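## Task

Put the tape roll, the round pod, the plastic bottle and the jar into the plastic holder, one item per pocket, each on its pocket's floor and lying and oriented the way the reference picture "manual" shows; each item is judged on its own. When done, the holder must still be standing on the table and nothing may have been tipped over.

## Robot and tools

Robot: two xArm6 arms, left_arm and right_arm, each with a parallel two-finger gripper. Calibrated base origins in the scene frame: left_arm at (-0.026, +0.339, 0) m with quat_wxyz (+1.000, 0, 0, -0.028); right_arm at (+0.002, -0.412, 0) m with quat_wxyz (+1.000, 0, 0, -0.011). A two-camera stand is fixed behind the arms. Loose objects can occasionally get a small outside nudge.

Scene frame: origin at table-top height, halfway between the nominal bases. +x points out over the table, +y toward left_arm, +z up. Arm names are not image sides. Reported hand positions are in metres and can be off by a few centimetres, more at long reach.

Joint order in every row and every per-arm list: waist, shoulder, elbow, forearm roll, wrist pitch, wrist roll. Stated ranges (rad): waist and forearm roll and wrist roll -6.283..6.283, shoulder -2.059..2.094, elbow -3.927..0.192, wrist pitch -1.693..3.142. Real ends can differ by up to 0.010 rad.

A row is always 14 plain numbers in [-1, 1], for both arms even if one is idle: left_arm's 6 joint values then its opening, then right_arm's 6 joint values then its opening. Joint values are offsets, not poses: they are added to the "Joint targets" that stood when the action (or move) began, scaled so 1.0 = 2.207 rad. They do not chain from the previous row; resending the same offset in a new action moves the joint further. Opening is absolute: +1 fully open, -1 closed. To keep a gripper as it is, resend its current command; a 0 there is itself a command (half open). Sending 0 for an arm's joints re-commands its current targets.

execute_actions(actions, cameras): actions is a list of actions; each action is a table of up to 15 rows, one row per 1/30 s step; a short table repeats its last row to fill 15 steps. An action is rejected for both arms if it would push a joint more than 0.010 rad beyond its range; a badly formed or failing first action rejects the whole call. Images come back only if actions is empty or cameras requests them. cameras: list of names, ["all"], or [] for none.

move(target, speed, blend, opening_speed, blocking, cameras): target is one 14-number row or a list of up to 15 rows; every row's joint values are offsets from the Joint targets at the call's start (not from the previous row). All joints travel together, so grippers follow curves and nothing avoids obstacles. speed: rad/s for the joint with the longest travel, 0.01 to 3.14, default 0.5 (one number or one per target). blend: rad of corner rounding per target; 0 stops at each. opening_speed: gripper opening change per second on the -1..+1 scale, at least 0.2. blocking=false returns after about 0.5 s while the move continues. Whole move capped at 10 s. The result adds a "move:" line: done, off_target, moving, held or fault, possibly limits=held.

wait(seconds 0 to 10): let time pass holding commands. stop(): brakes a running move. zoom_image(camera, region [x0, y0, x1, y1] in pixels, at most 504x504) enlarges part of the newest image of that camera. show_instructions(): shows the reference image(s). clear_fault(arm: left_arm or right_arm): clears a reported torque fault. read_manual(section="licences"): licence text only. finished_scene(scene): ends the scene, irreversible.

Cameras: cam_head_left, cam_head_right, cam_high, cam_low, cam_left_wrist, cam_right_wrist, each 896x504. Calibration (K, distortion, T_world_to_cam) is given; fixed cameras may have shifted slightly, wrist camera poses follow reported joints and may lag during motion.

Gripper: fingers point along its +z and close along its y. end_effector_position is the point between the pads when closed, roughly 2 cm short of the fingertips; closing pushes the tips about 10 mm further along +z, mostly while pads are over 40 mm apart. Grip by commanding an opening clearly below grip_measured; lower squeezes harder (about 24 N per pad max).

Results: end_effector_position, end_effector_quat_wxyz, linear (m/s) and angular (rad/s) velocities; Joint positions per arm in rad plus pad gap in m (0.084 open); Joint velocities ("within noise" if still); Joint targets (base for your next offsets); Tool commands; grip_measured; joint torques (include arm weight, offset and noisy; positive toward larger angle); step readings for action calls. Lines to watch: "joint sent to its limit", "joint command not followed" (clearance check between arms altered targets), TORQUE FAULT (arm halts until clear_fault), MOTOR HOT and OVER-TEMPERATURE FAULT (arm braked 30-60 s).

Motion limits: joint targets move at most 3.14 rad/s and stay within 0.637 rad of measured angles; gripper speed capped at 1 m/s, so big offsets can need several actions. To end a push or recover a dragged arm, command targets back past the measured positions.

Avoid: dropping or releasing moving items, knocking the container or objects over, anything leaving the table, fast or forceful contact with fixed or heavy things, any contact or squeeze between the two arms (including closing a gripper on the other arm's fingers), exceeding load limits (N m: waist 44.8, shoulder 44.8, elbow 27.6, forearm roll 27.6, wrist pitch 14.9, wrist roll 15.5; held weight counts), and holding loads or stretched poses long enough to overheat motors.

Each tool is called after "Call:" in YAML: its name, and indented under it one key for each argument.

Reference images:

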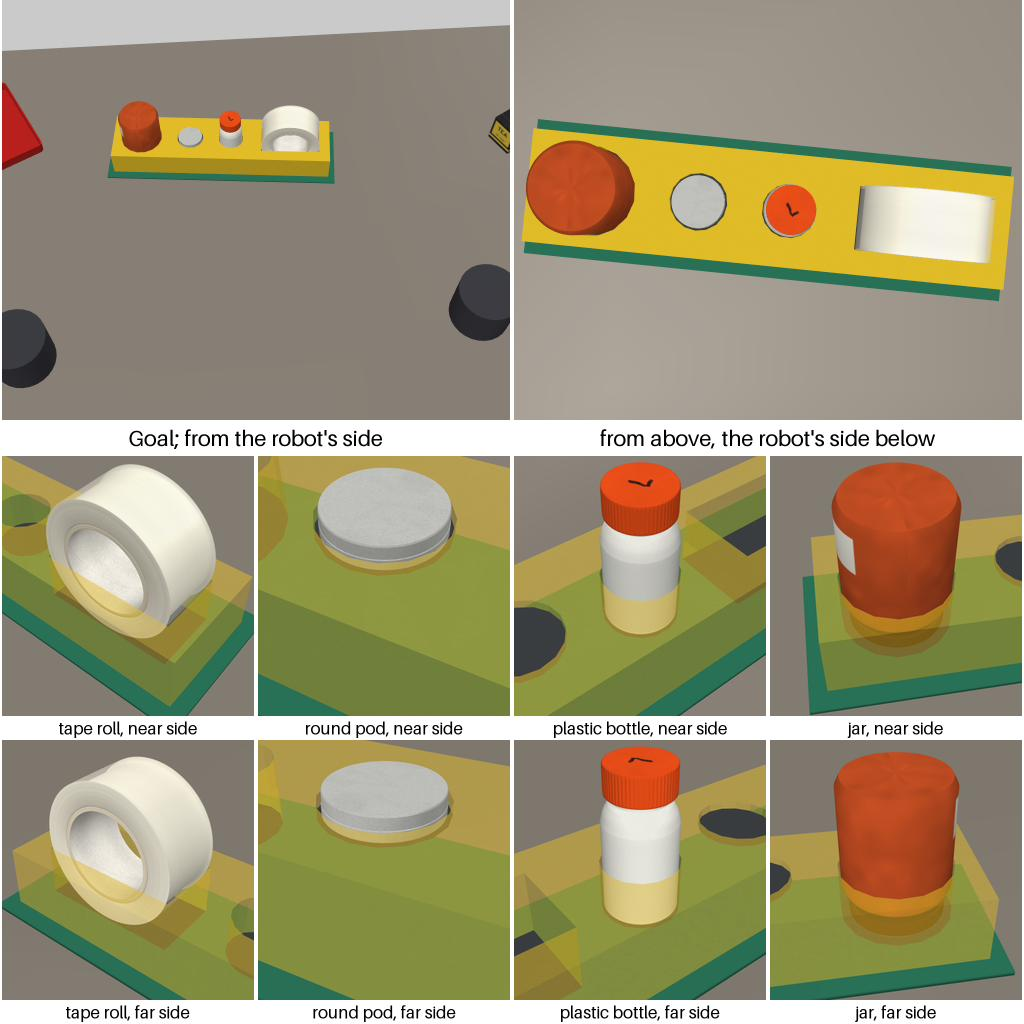

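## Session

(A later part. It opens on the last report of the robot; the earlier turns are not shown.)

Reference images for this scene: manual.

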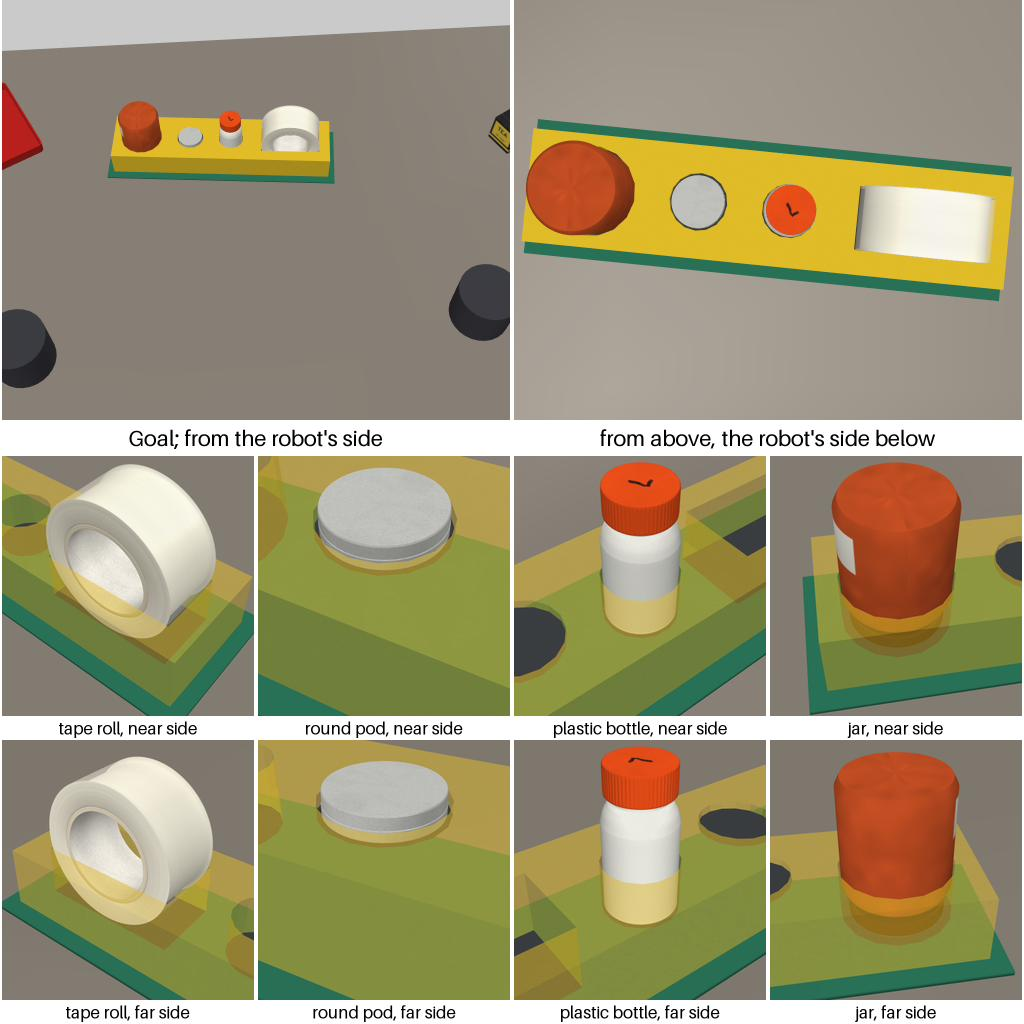

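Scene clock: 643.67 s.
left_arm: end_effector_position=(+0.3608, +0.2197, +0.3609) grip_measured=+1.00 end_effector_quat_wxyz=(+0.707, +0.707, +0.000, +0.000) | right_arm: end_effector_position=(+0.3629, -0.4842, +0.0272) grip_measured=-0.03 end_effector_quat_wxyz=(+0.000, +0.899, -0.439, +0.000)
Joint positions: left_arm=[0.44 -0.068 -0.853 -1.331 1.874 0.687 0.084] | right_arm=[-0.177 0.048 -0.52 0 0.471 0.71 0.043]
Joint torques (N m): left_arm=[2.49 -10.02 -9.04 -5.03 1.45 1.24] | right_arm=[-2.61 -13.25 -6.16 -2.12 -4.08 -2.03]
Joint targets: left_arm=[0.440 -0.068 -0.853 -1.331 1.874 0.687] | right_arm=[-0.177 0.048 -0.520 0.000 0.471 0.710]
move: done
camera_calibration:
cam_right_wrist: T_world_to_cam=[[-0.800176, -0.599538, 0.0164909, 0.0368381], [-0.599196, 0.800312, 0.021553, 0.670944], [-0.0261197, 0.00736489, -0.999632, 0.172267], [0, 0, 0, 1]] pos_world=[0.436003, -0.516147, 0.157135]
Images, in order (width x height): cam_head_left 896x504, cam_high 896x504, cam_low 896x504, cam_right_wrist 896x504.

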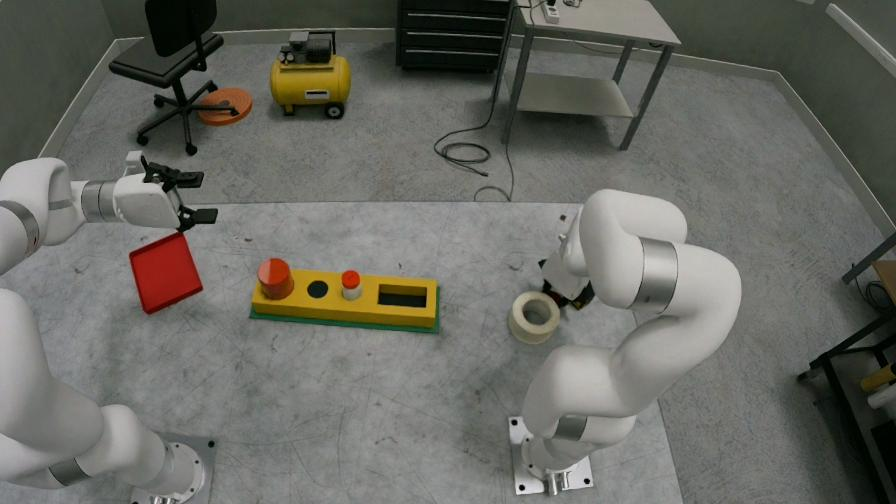

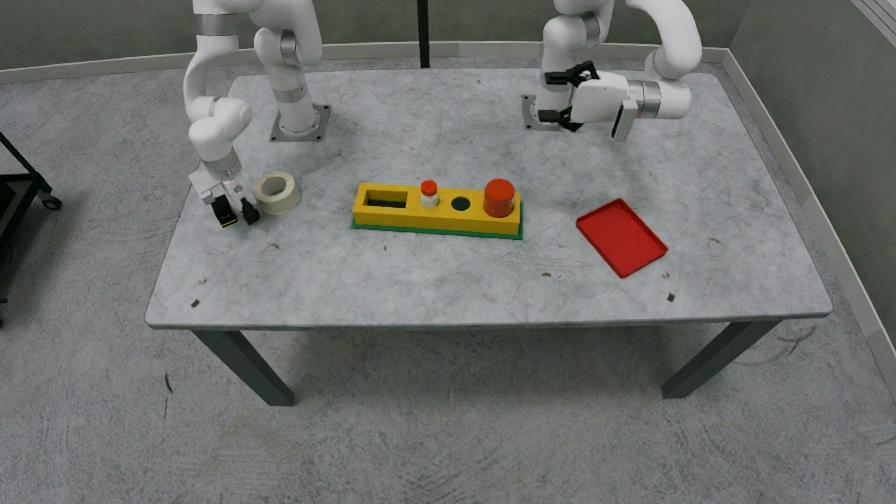

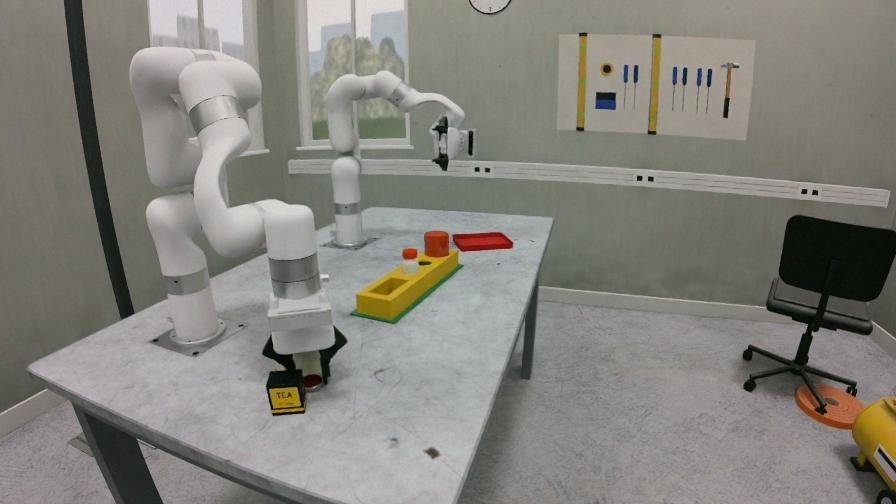

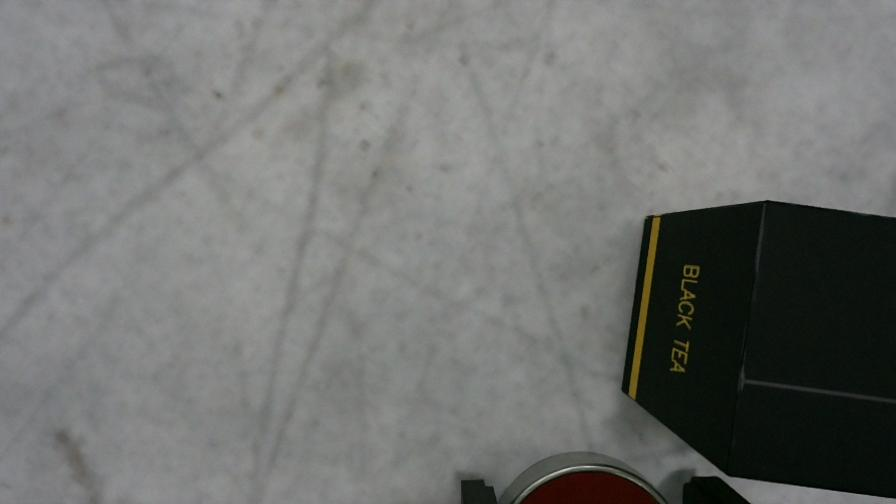

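Call:
move:
  target:
    - [0,0,0,0,0,0,1,0,-0.0601,-0.0078,0,0.068,0,-1]
    - [0,0,0,0,0,0,1,0,-0.1761,-0.0885,0,0.2646,0,-1]
    - [0,0,0,0,0,0,1,0.3664,-0.0364,-0.1724,0.8908,0.2818,0.0567,-1]
    - [-0.1085,-0.035,0.0406,-0.0682,-0.0856,-0.009,1,0.3664,-0.0364,-0.1724,0.8908,0.2818,0.0567,-1]
  speed: [0.25,0.6,1.0,0.5]
  blend: [0.02,0.08,0.05,0]
  cameras: ["cam_head_left","cam_high","cam_low","cam_left_wrist"]

Call:
zoom_image:
  camera: "cam_head_left"
  region: [200, 130, 400, 250]

Call:
zoom_image:
  camera: "cam_high"
  region: [400, 40, 560, 150]

Call:
zoom_image:
  camera: "cam_low"
  region: [370, 90, 510, 200]

Scene clock: 660.70 s.
left_arm: end_effector_position=(+0.3598, +0.1347, +0.3599) grip_measured=+1.00 end_effector_quat_wxyz=(+0.707, +0.707, +0.000, +0.000) | right_arm: end_effector_position=(+0.3580, +0.0494, +0.3604) grip_measured=-0.04 end_effector_quat_wxyz=(+0.500, -0.500, +0.500, +0.500)
Joint positions: left_arm=[0.2 -0.146 -0.763 -1.482 1.685 0.667 0.084] | right_arm=[0.632 -0.032 -0.9 1.966 1.093 0.835 0.042]
Joint torques (N m): left_arm=[-3.42 -20.88 -9.2 -4.84 -0.64 -1.62] | right_arm=[3.49 -15.71 -12.62 4.23 4.55 2.21]
Joint targets: left_arm=[0.200 -0.146 -0.763 -1.482 1.685 0.667] | right_arm=[0.632 -0.032 -0.900 1.966 1.093 0.835]
move: done
camera_calibration:
cam_left_wrist: T_world_to_cam=[[-0.000201671, -0.0109425, 0.99994, -0.32592], [-0.999784, -0.0207701, -0.000428931, 0.437865], [0.0207736, -0.999724, -0.0109359, 0.261305], [0, 0, 0, 1]] pos_world=[0.432277, 0.266761, 0.328946]
Images, in order (width x height): cam_head_left 896x504, cam_high 896x504, cam_low 896x504, cam_left_wrist 896x504.

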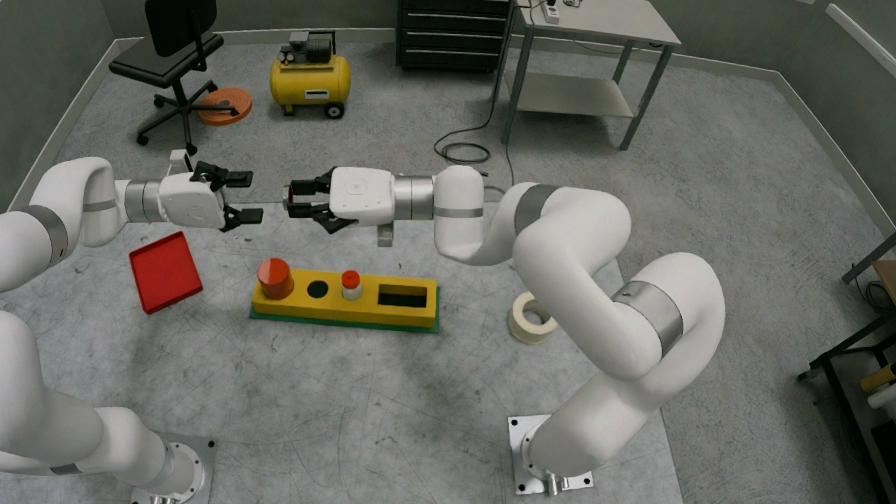

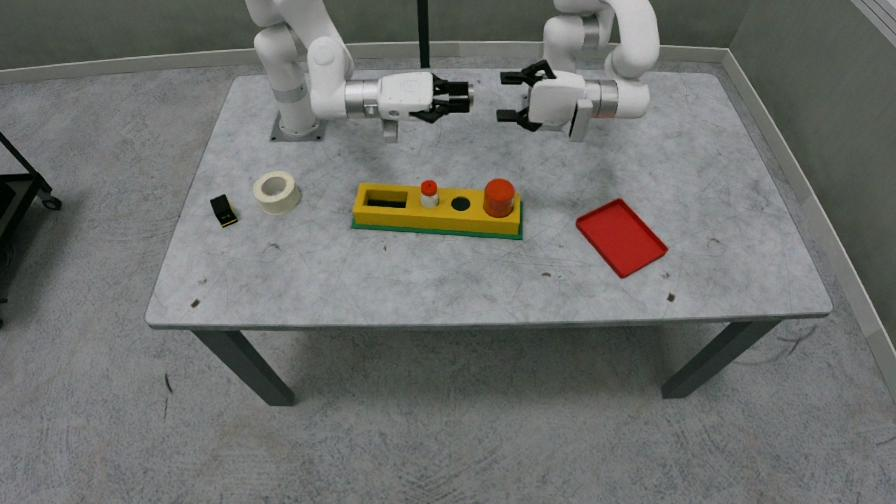

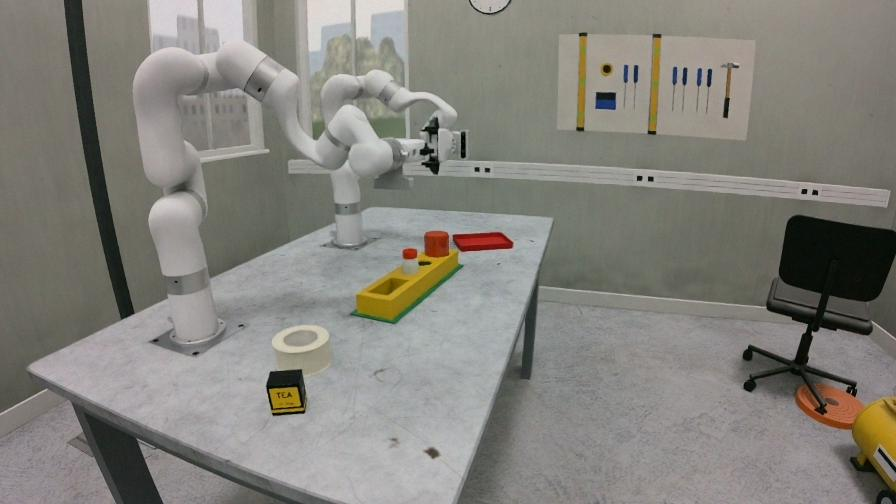

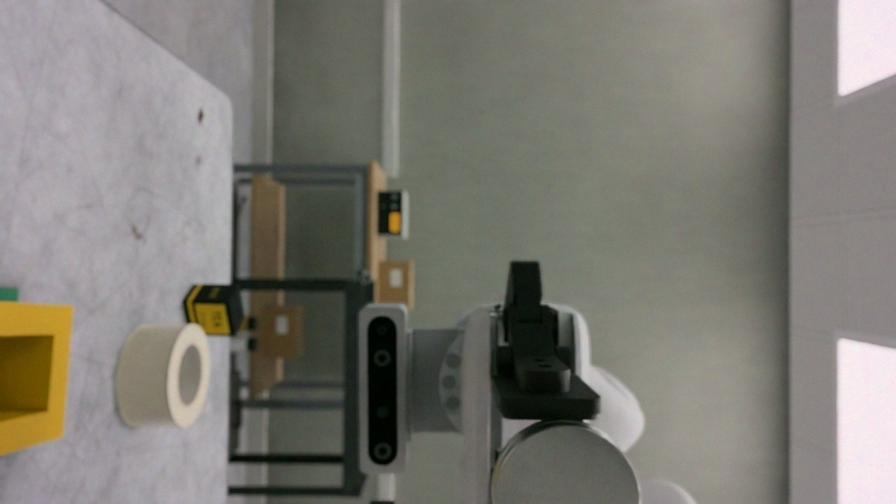

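Scaled by 2.520 from the camera's 896x504 image, which has a finer 1280x720 frame.

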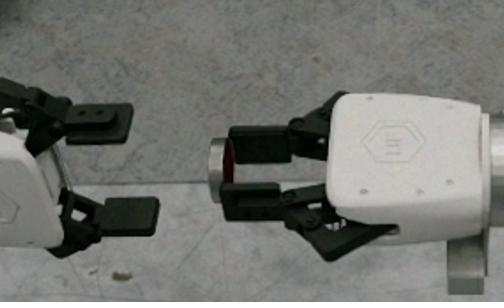

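Scaled by 3.150 from the camera's 896x504 image, which has a finer 1280x720 frame.

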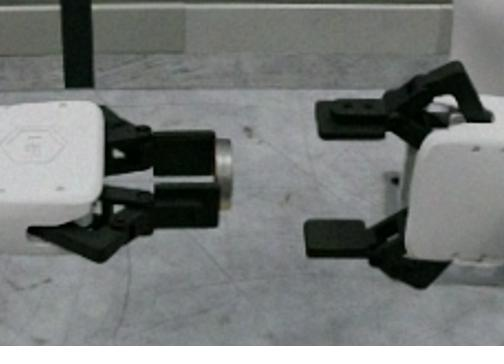

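Scaled by 3.600 from the camera's 896x504 image, which has a finer 1280x720 frame.

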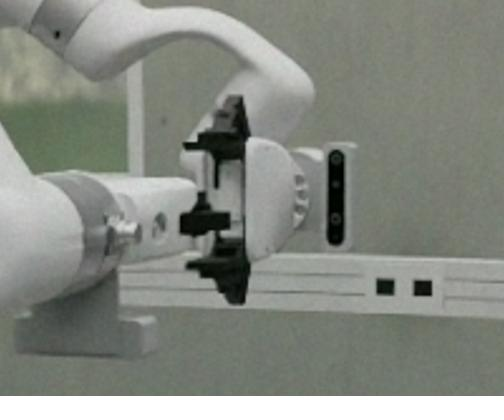

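Call:
move:
  target:
    - [-0.0642,-0.0092,0.0072,-0.0396,-0.0505,-0.0042,1,0,0,0,0,0,0,-1]
    - [-0.0642,-0.0092,0.0072,-0.0396,-0.0505,-0.0042,-1,0,0,0,0,0,0,-1]
  speed: 0.15
  opening_speed: 0.6
  cameras: ["cam_head_left","cam_high"]

Call:
zoom_image:
  camera: "cam_head_left"
  region: [200, 130, 400, 250]

Call:
zoom_image:
  camera: "cam_high"
  region: [400, 40, 560, 150]

Scene clock: 676.40 s.
left_arm: end_effector_position=(+0.3584, +0.0881, +0.3621) grip_measured=-0.02 end_effector_quat_wxyz=(+0.707, +0.707, +0.000, +0.000) | right_arm: end_effector_position=(+0.3580, +0.0494, +0.3604) grip_measured=-0.04 end_effector_quat_wxyz=(+0.500, -0.500, +0.500, +0.500)
Joint positions: left_arm=[0.058 -0.166 -0.747 -1.569 1.574 0.658 0.043] | right_arm=[0.632 -0.032 -0.9 1.966 1.093 0.835 0.042]
Joint torques (N m): left_arm=[-3.57 -4.81 -9.54 2.55 -0.07 -1.51] | right_arm=[3.66 -27.9 -12.63 4.12 4.67 1.83]
Joint targets: left_arm=[0.058 -0.166 -0.747 -1.569 1.574 0.658] | right_arm=[0.632 -0.032 -0.900 1.966 1.093 0.835]
move: done
Images, in order (width x height): cam_head_left 896x504, cam_high 896x504.

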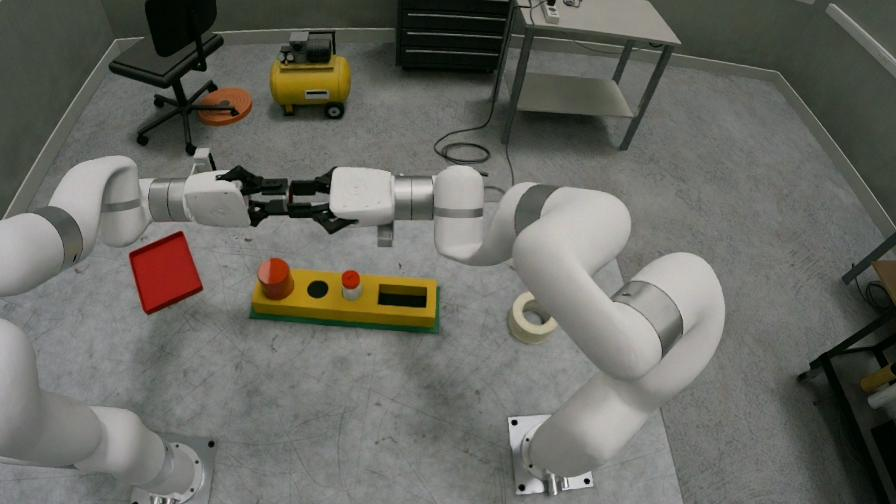

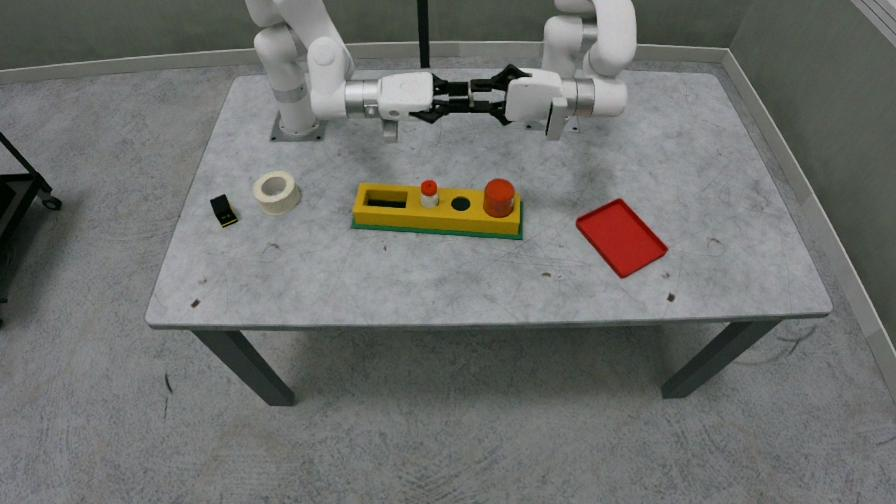

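Scaled by 2.520 from the camera's 896x504 image, which has a finer 1280x720 frame.

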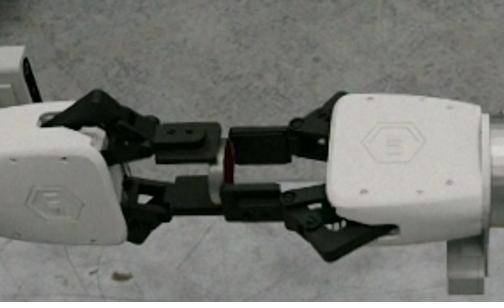

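Scaled by 3.150 from the camera's 896x504 image, which has a finer 1280x720 frame.

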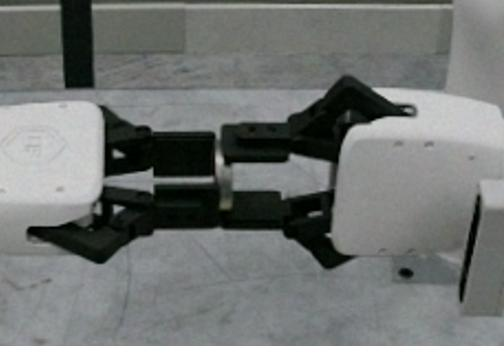

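Call:
move:
  target:
    - [0,0,0,0,0,0,-1,0,0,0,0,0,0,1]
    - [0,0,0,0,0,0,-1,-0.1424,-0.0821,0.0919,-0.0951,0.1111,0.0246,1]
    - [-0.2822,0.126,-0.1483,0.7109,-0.2768,0.1642,-1,-0.2908,-0.3557,0.2308,-0.8908,0.0519,0.3194,1]
    - [-0.2822,0.1841,-0.1114,0.7109,-0.3719,0.1642,-1,-0.2908,-0.3557,0.2308,-0.8908,0.0519,0.3194,1]
  speed: [0.3,0.4,0.9,0.3]
  blend: [0,0.05,0.05,0]
  opening_speed: 1.2
  cameras: ["cam_head_left","cam_high","cam_low","cam_right_wrist","cam_left_wrist"]

Call:
zoom_image:
  camera: "cam_head_left"
  region: [280, 250, 360, 320]

Call:
zoom_image:
  camera: "cam_high"
  region: [420, 160, 500, 230]

Call:
zoom_image:
  camera: "cam_low"
  region: [390, 210, 470, 280]

Scene clock: 742.17 s.
left_arm: end_effector_position=(+0.3700, +0.0561, +0.0821) grip_measured=-0.02 end_effector_quat_wxyz=(+0.000, +0.682, -0.731, +0.000) | right_arm: end_effector_position=(+0.2551, -0.4196, +0.2002) grip_measured=+1.00 end_effector_quat_wxyz=(+0.000, +0.707, -0.707, +0.000)
Joint positions: left_arm=[-0.564 0.24 -0.993 0 0.753 1.02 0.043] | right_arm=[-0.01 -0.817 -0.391 0 1.208 1.54 0.084]
Joint torques (N m): left_arm=[-3.38 -15.35 -8.86 2.51 -2.89 1.3] | right_arm=[-2.93 -7.6 -9.05 -3.07 -4.48 2.03]
Joint targets: left_arm=[-0.564 0.240 -0.993 0.000 0.753 1.020] | right_arm=[-0.010 -0.817 -0.391 0.000 1.208 1.540]
move: done
camera_calibration:
cam_left_wrist: T_world_to_cam=[[-0.997486, 0.0699719, -0.0111905, 0.398384], [0.0702032, 0.997294, -0.0218247, -0.00500434], [0.0096331, -0.0225555, -0.999699, 0.20998], [0, 0, 0, 1]] pos_world=[0.395711, -0.0181487, 0.214266]
cam_right_wrist: T_world_to_cam=[[-0.999667, 0.0199044, 0.0164237, 0.297164], [0.0202664, 0.999549, 0.0221823, 0.476363], [-0.0159748, 0.0225078, -0.999619, 0.345613], [0, 0, 0, 1]] pos_world=[0.292932, -0.489842, 0.330034]
Images, in order (width x height): cam_head_left 896x504, cam_high 896x504, cam_low 896x504, cam_left_wrist 896x504, cam_right_wrist 896x504.

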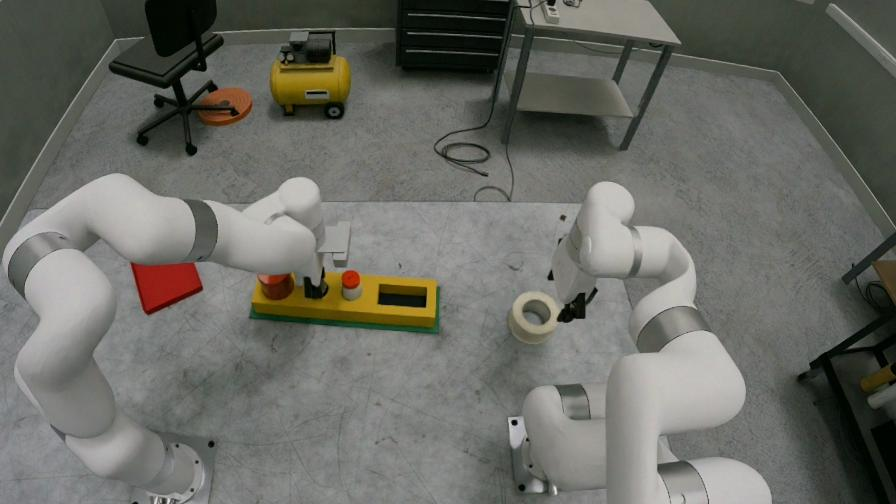

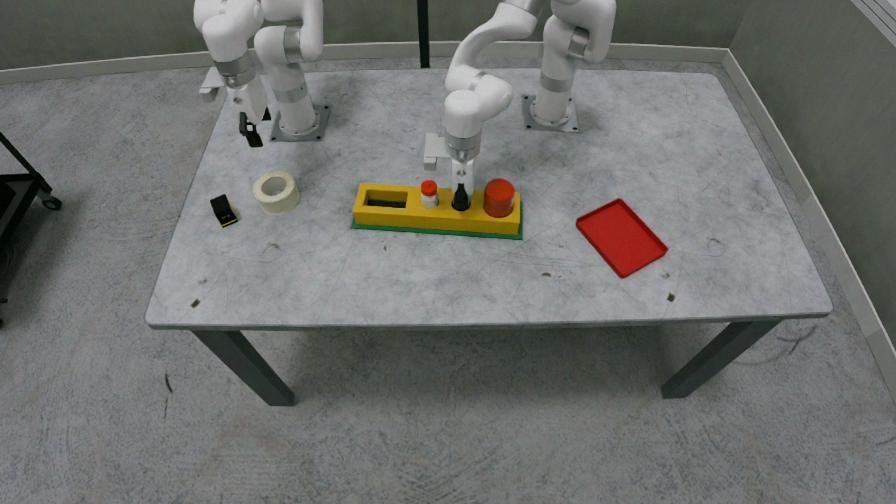

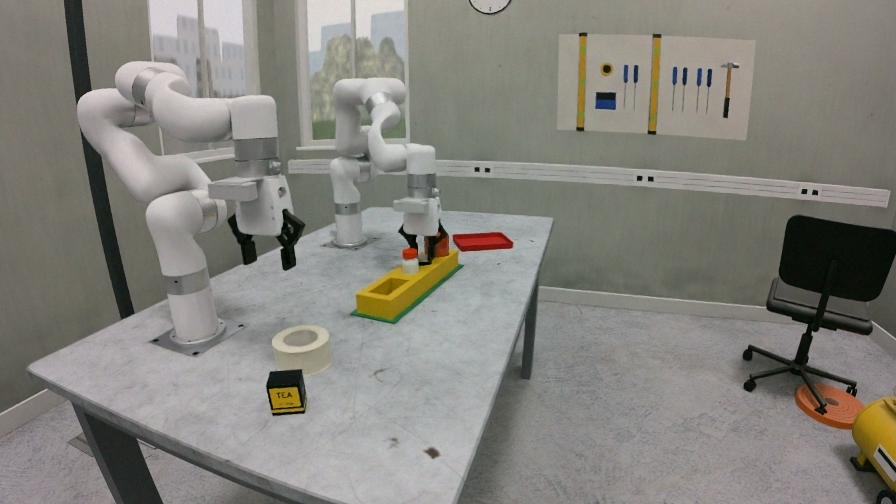

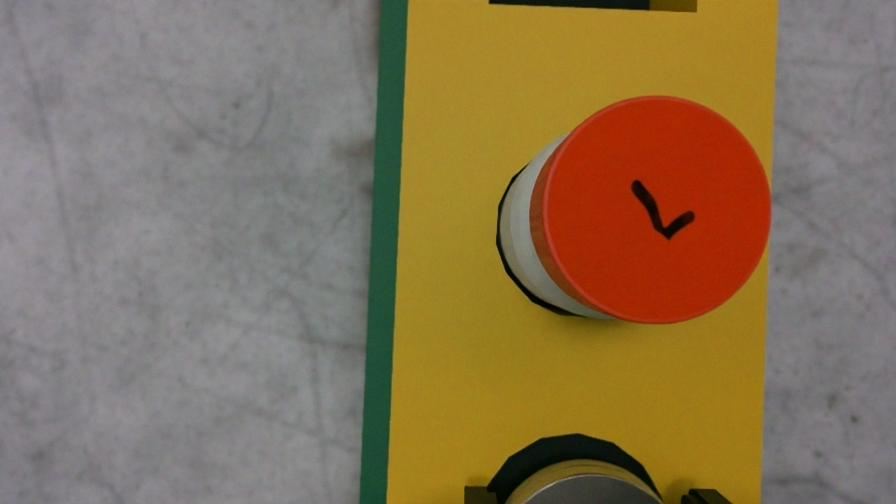

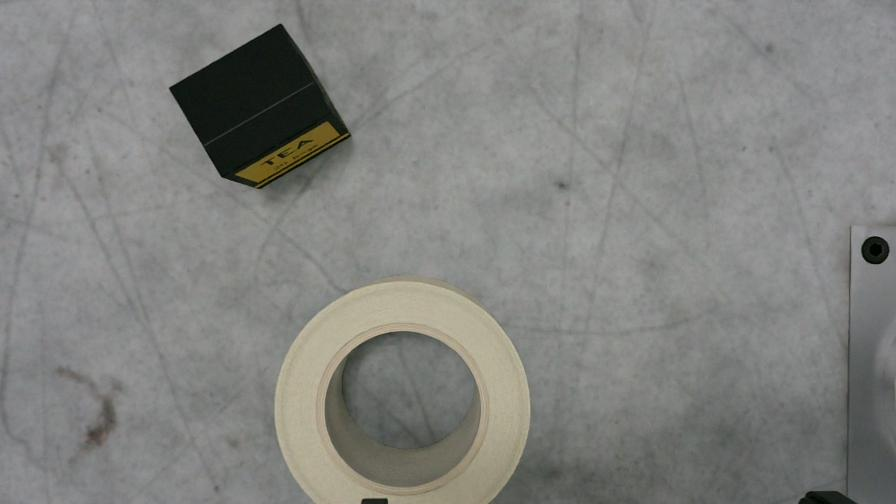

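Scaled by 6.300 from the camera's 896x504 image, which has a finer 1280x720 frame.

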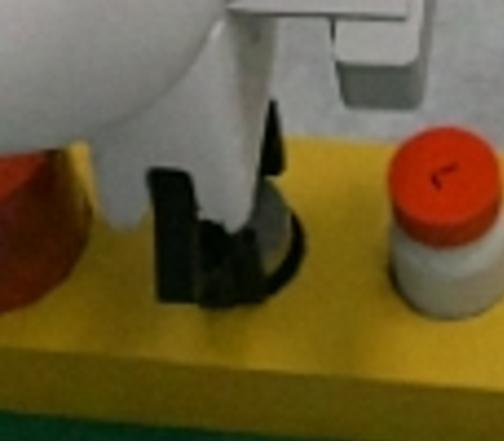

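Scaled by 6.300 from the camera's 896x504 image, which has a finer 1280x720 frame.

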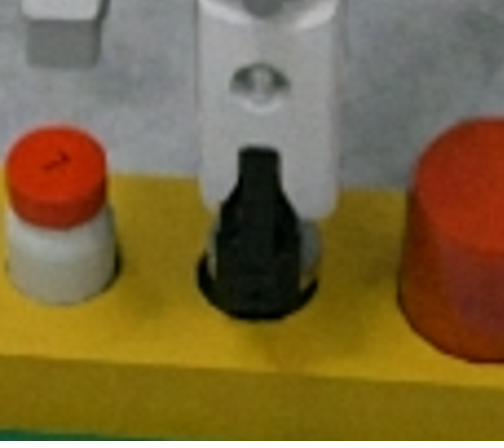

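Scaled by 6.300 from the camera's 896x504 image, which has a finer 1280x720 frame.

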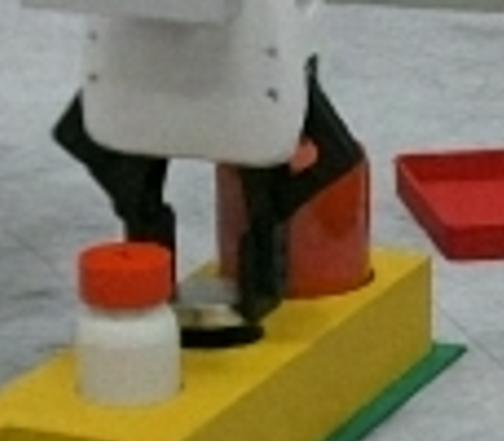

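Call:
zoom_image:
  camera: "cam_left_wrist"
  region: [452, 404, 712, 504]

Call:
zoom_image:
  camera: "cam_high"
  region: [445, 185, 480, 217]

Call:
zoom_image:
  camera: "cam_low"
  region: [405, 240, 445, 276]

Call:
zoom_image:
  camera: "cam_head_left"
  region: [300, 270, 335, 302]

Scaled by 1.938 from the camera's 896x504 image, which has a finer 1280x720 frame.

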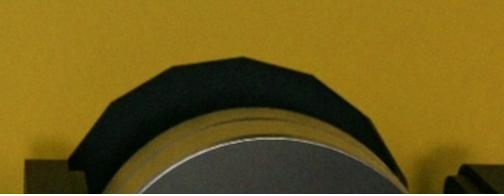

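Scaled by 14.400 from the camera's 896x504 image, which has a finer 1280x720 frame.

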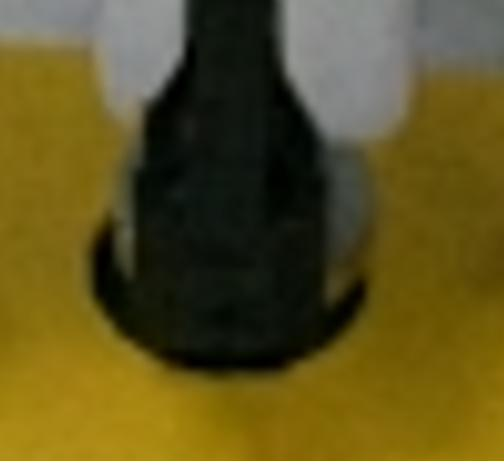

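Scaled by 12.600 from the camera's 896x504 image, which has a finer 1280x720 frame.

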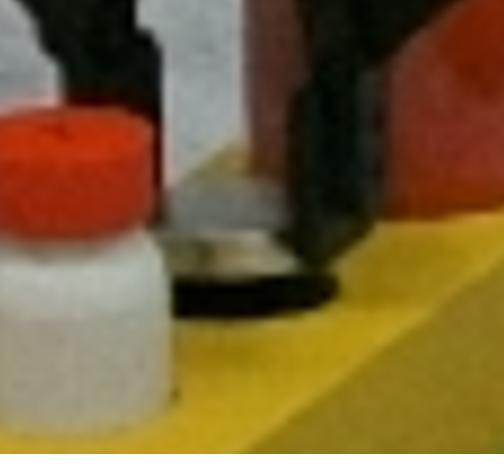

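Scaled by 14.400 from the camera's 896x504 image, which has a finer 1280x720 frame.

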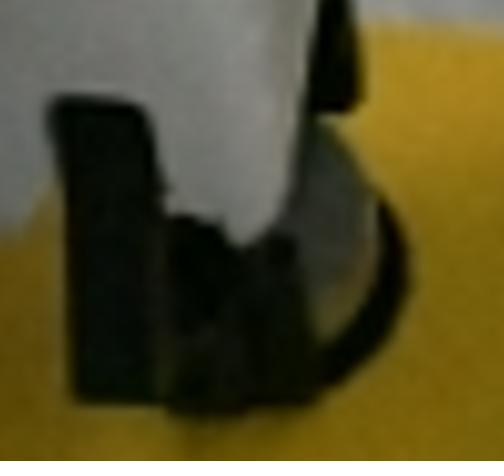

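Call:
move:
  target: [-0.0012,0.009,-0.0001,0,-0.0088,-0.0012,-1,0.0001,0.0862,0.0898,0,-0.176,0.0001,1]
  speed: 0.35
  cameras: ["cam_head_left","cam_high","cam_low","cam_left_wrist","cam_right_wrist"]

Call:
zoom_image:
  camera: "cam_left_wrist"
  region: [452, 404, 712, 504]

Call:
zoom_image:
  camera: "cam_high"
  region: [445, 185, 480, 217]

Call:
zoom_image:
  camera: "cam_low"
  region: [405, 240, 445, 276]

Call:
zoom_image:
  camera: "cam_head_left"
  region: [300, 270, 335, 302]

Scene clock: 765.10 s.
left_arm: end_effector_position=(+0.3702, +0.0543, +0.0740) grip_measured=-0.02 end_effector_quat_wxyz=(+0.000, +0.682, -0.731, +0.000) | right_arm: end_effector_position=(+0.2579, -0.4196, +0.1003) grip_measured=+1.00 end_effector_quat_wxyz=(+0.000, +0.707, -0.707, +0.000)
Joint positions: left_arm=[-0.567 0.26 -0.993 0 0.733 1.017 0.043] | right_arm=[-0.01 -0.627 -0.193 0 0.819 1.54 0.084]
Joint torques (N m): left_arm=[-3.37 -15.4 -12.09 2.13 -2.94 -1.68] | right_arm=[3.63 -2.24 -8.05 -2.89 -4.61 2.16]
Joint targets: left_arm=[-0.567 0.260 -0.993 0.000 0.733 1.017] | right_arm=[-0.010 -0.627 -0.193 0.000 0.819 1.540]
move: done
camera_calibration:
cam_left_wrist: T_world_to_cam=[[-0.997488, 0.0699773, -0.010977, 0.398676], [0.0702021, 0.997298, -0.0216393, -0.00344458], [0.00943312, -0.0223556, -0.999706, 0.201923], [0, 0, 0, 1]] pos_world=[0.396011, -0.0199489, 0.206166]
cam_right_wrist: T_world_to_cam=[[-0.999663, 0.0201059, 0.0164241, 0.301704], [0.0204664, 0.999547, 0.0220796, 0.478589], [-0.0159727, 0.0224083, -0.999621, 0.24565], [0, 0, 0, 1]] pos_world=[0.295731, -0.489943, 0.230035]
Images, in order (width x height): cam_head_left 896x504, cam_high 896x504, cam_low 896x504, cam_left_wrist 896x504, cam_right_wrist 896x504.

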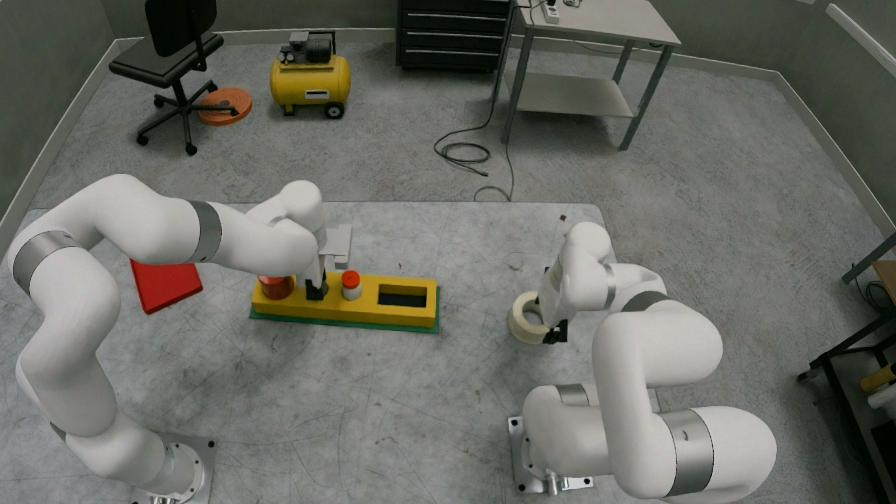

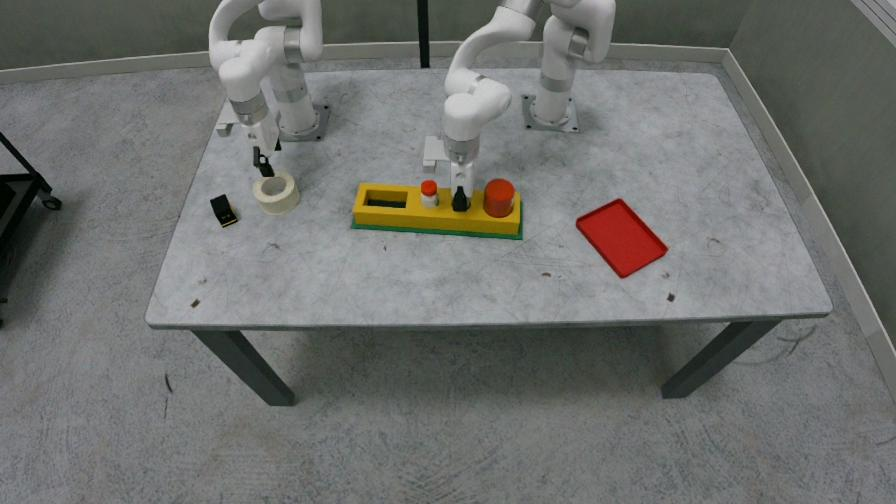

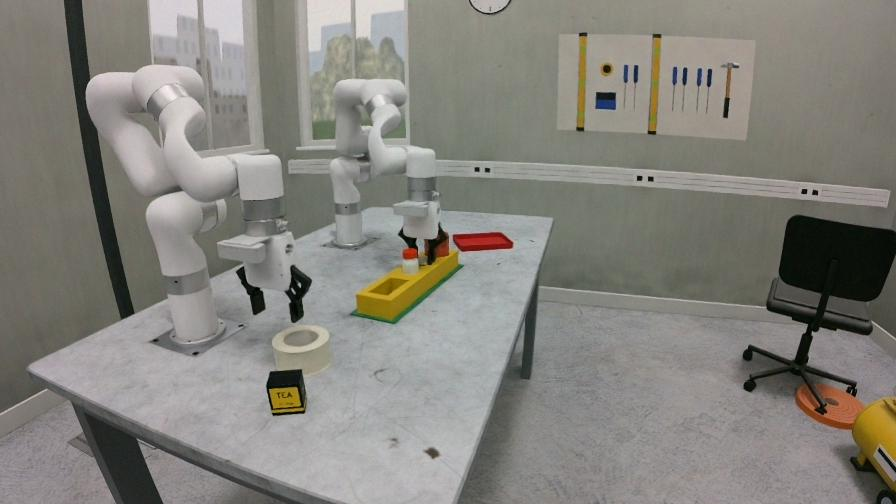

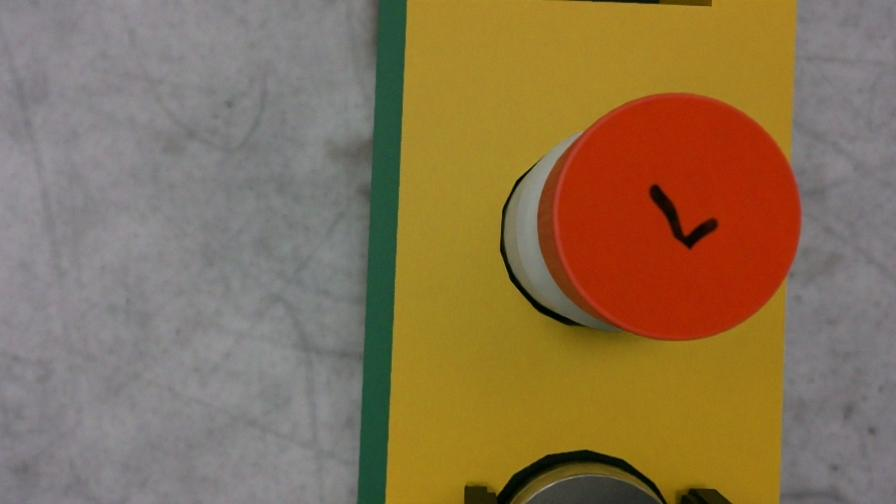

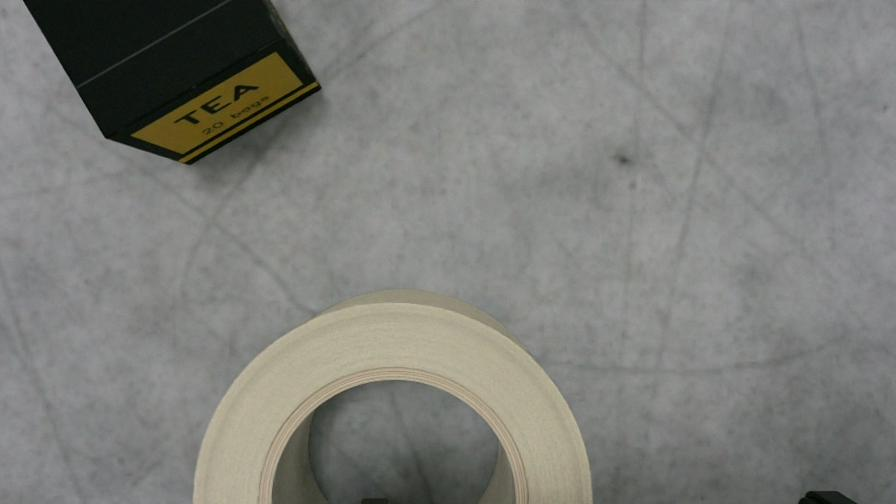

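Scaled by 1.938 from the camera's 896x504 image, which has a finer 1280x720 frame.

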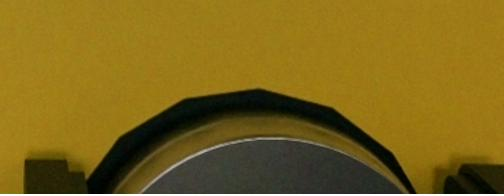

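Scaled by 14.400 from the camera's 896x504 image, which has a finer 1280x720 frame.

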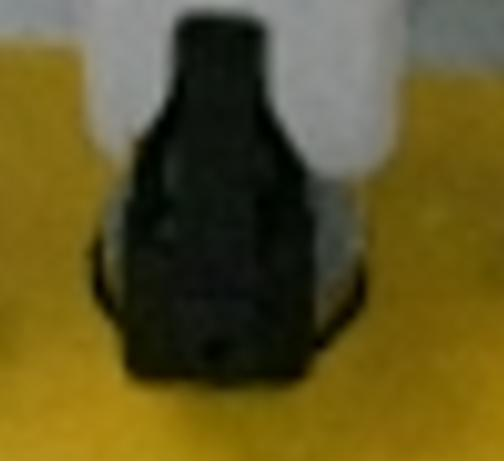

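Scaled by 12.600 from the camera's 896x504 image, which has a finer 1280x720 frame.

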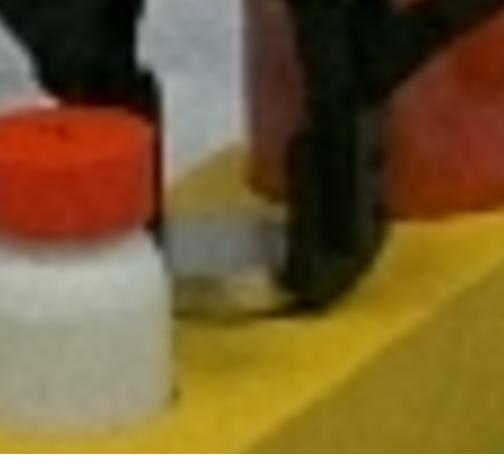

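Scaled by 14.400 from the camera's 896x504 image, which has a finer 1280x720 frame.

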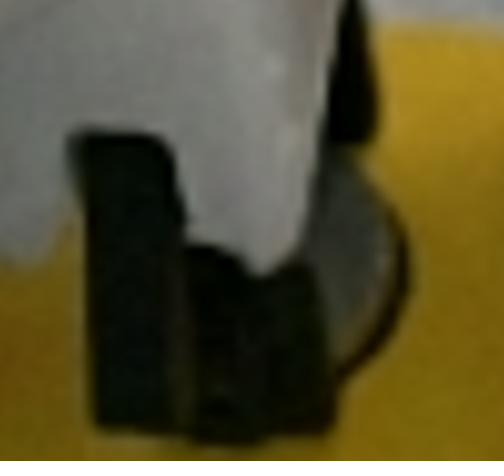

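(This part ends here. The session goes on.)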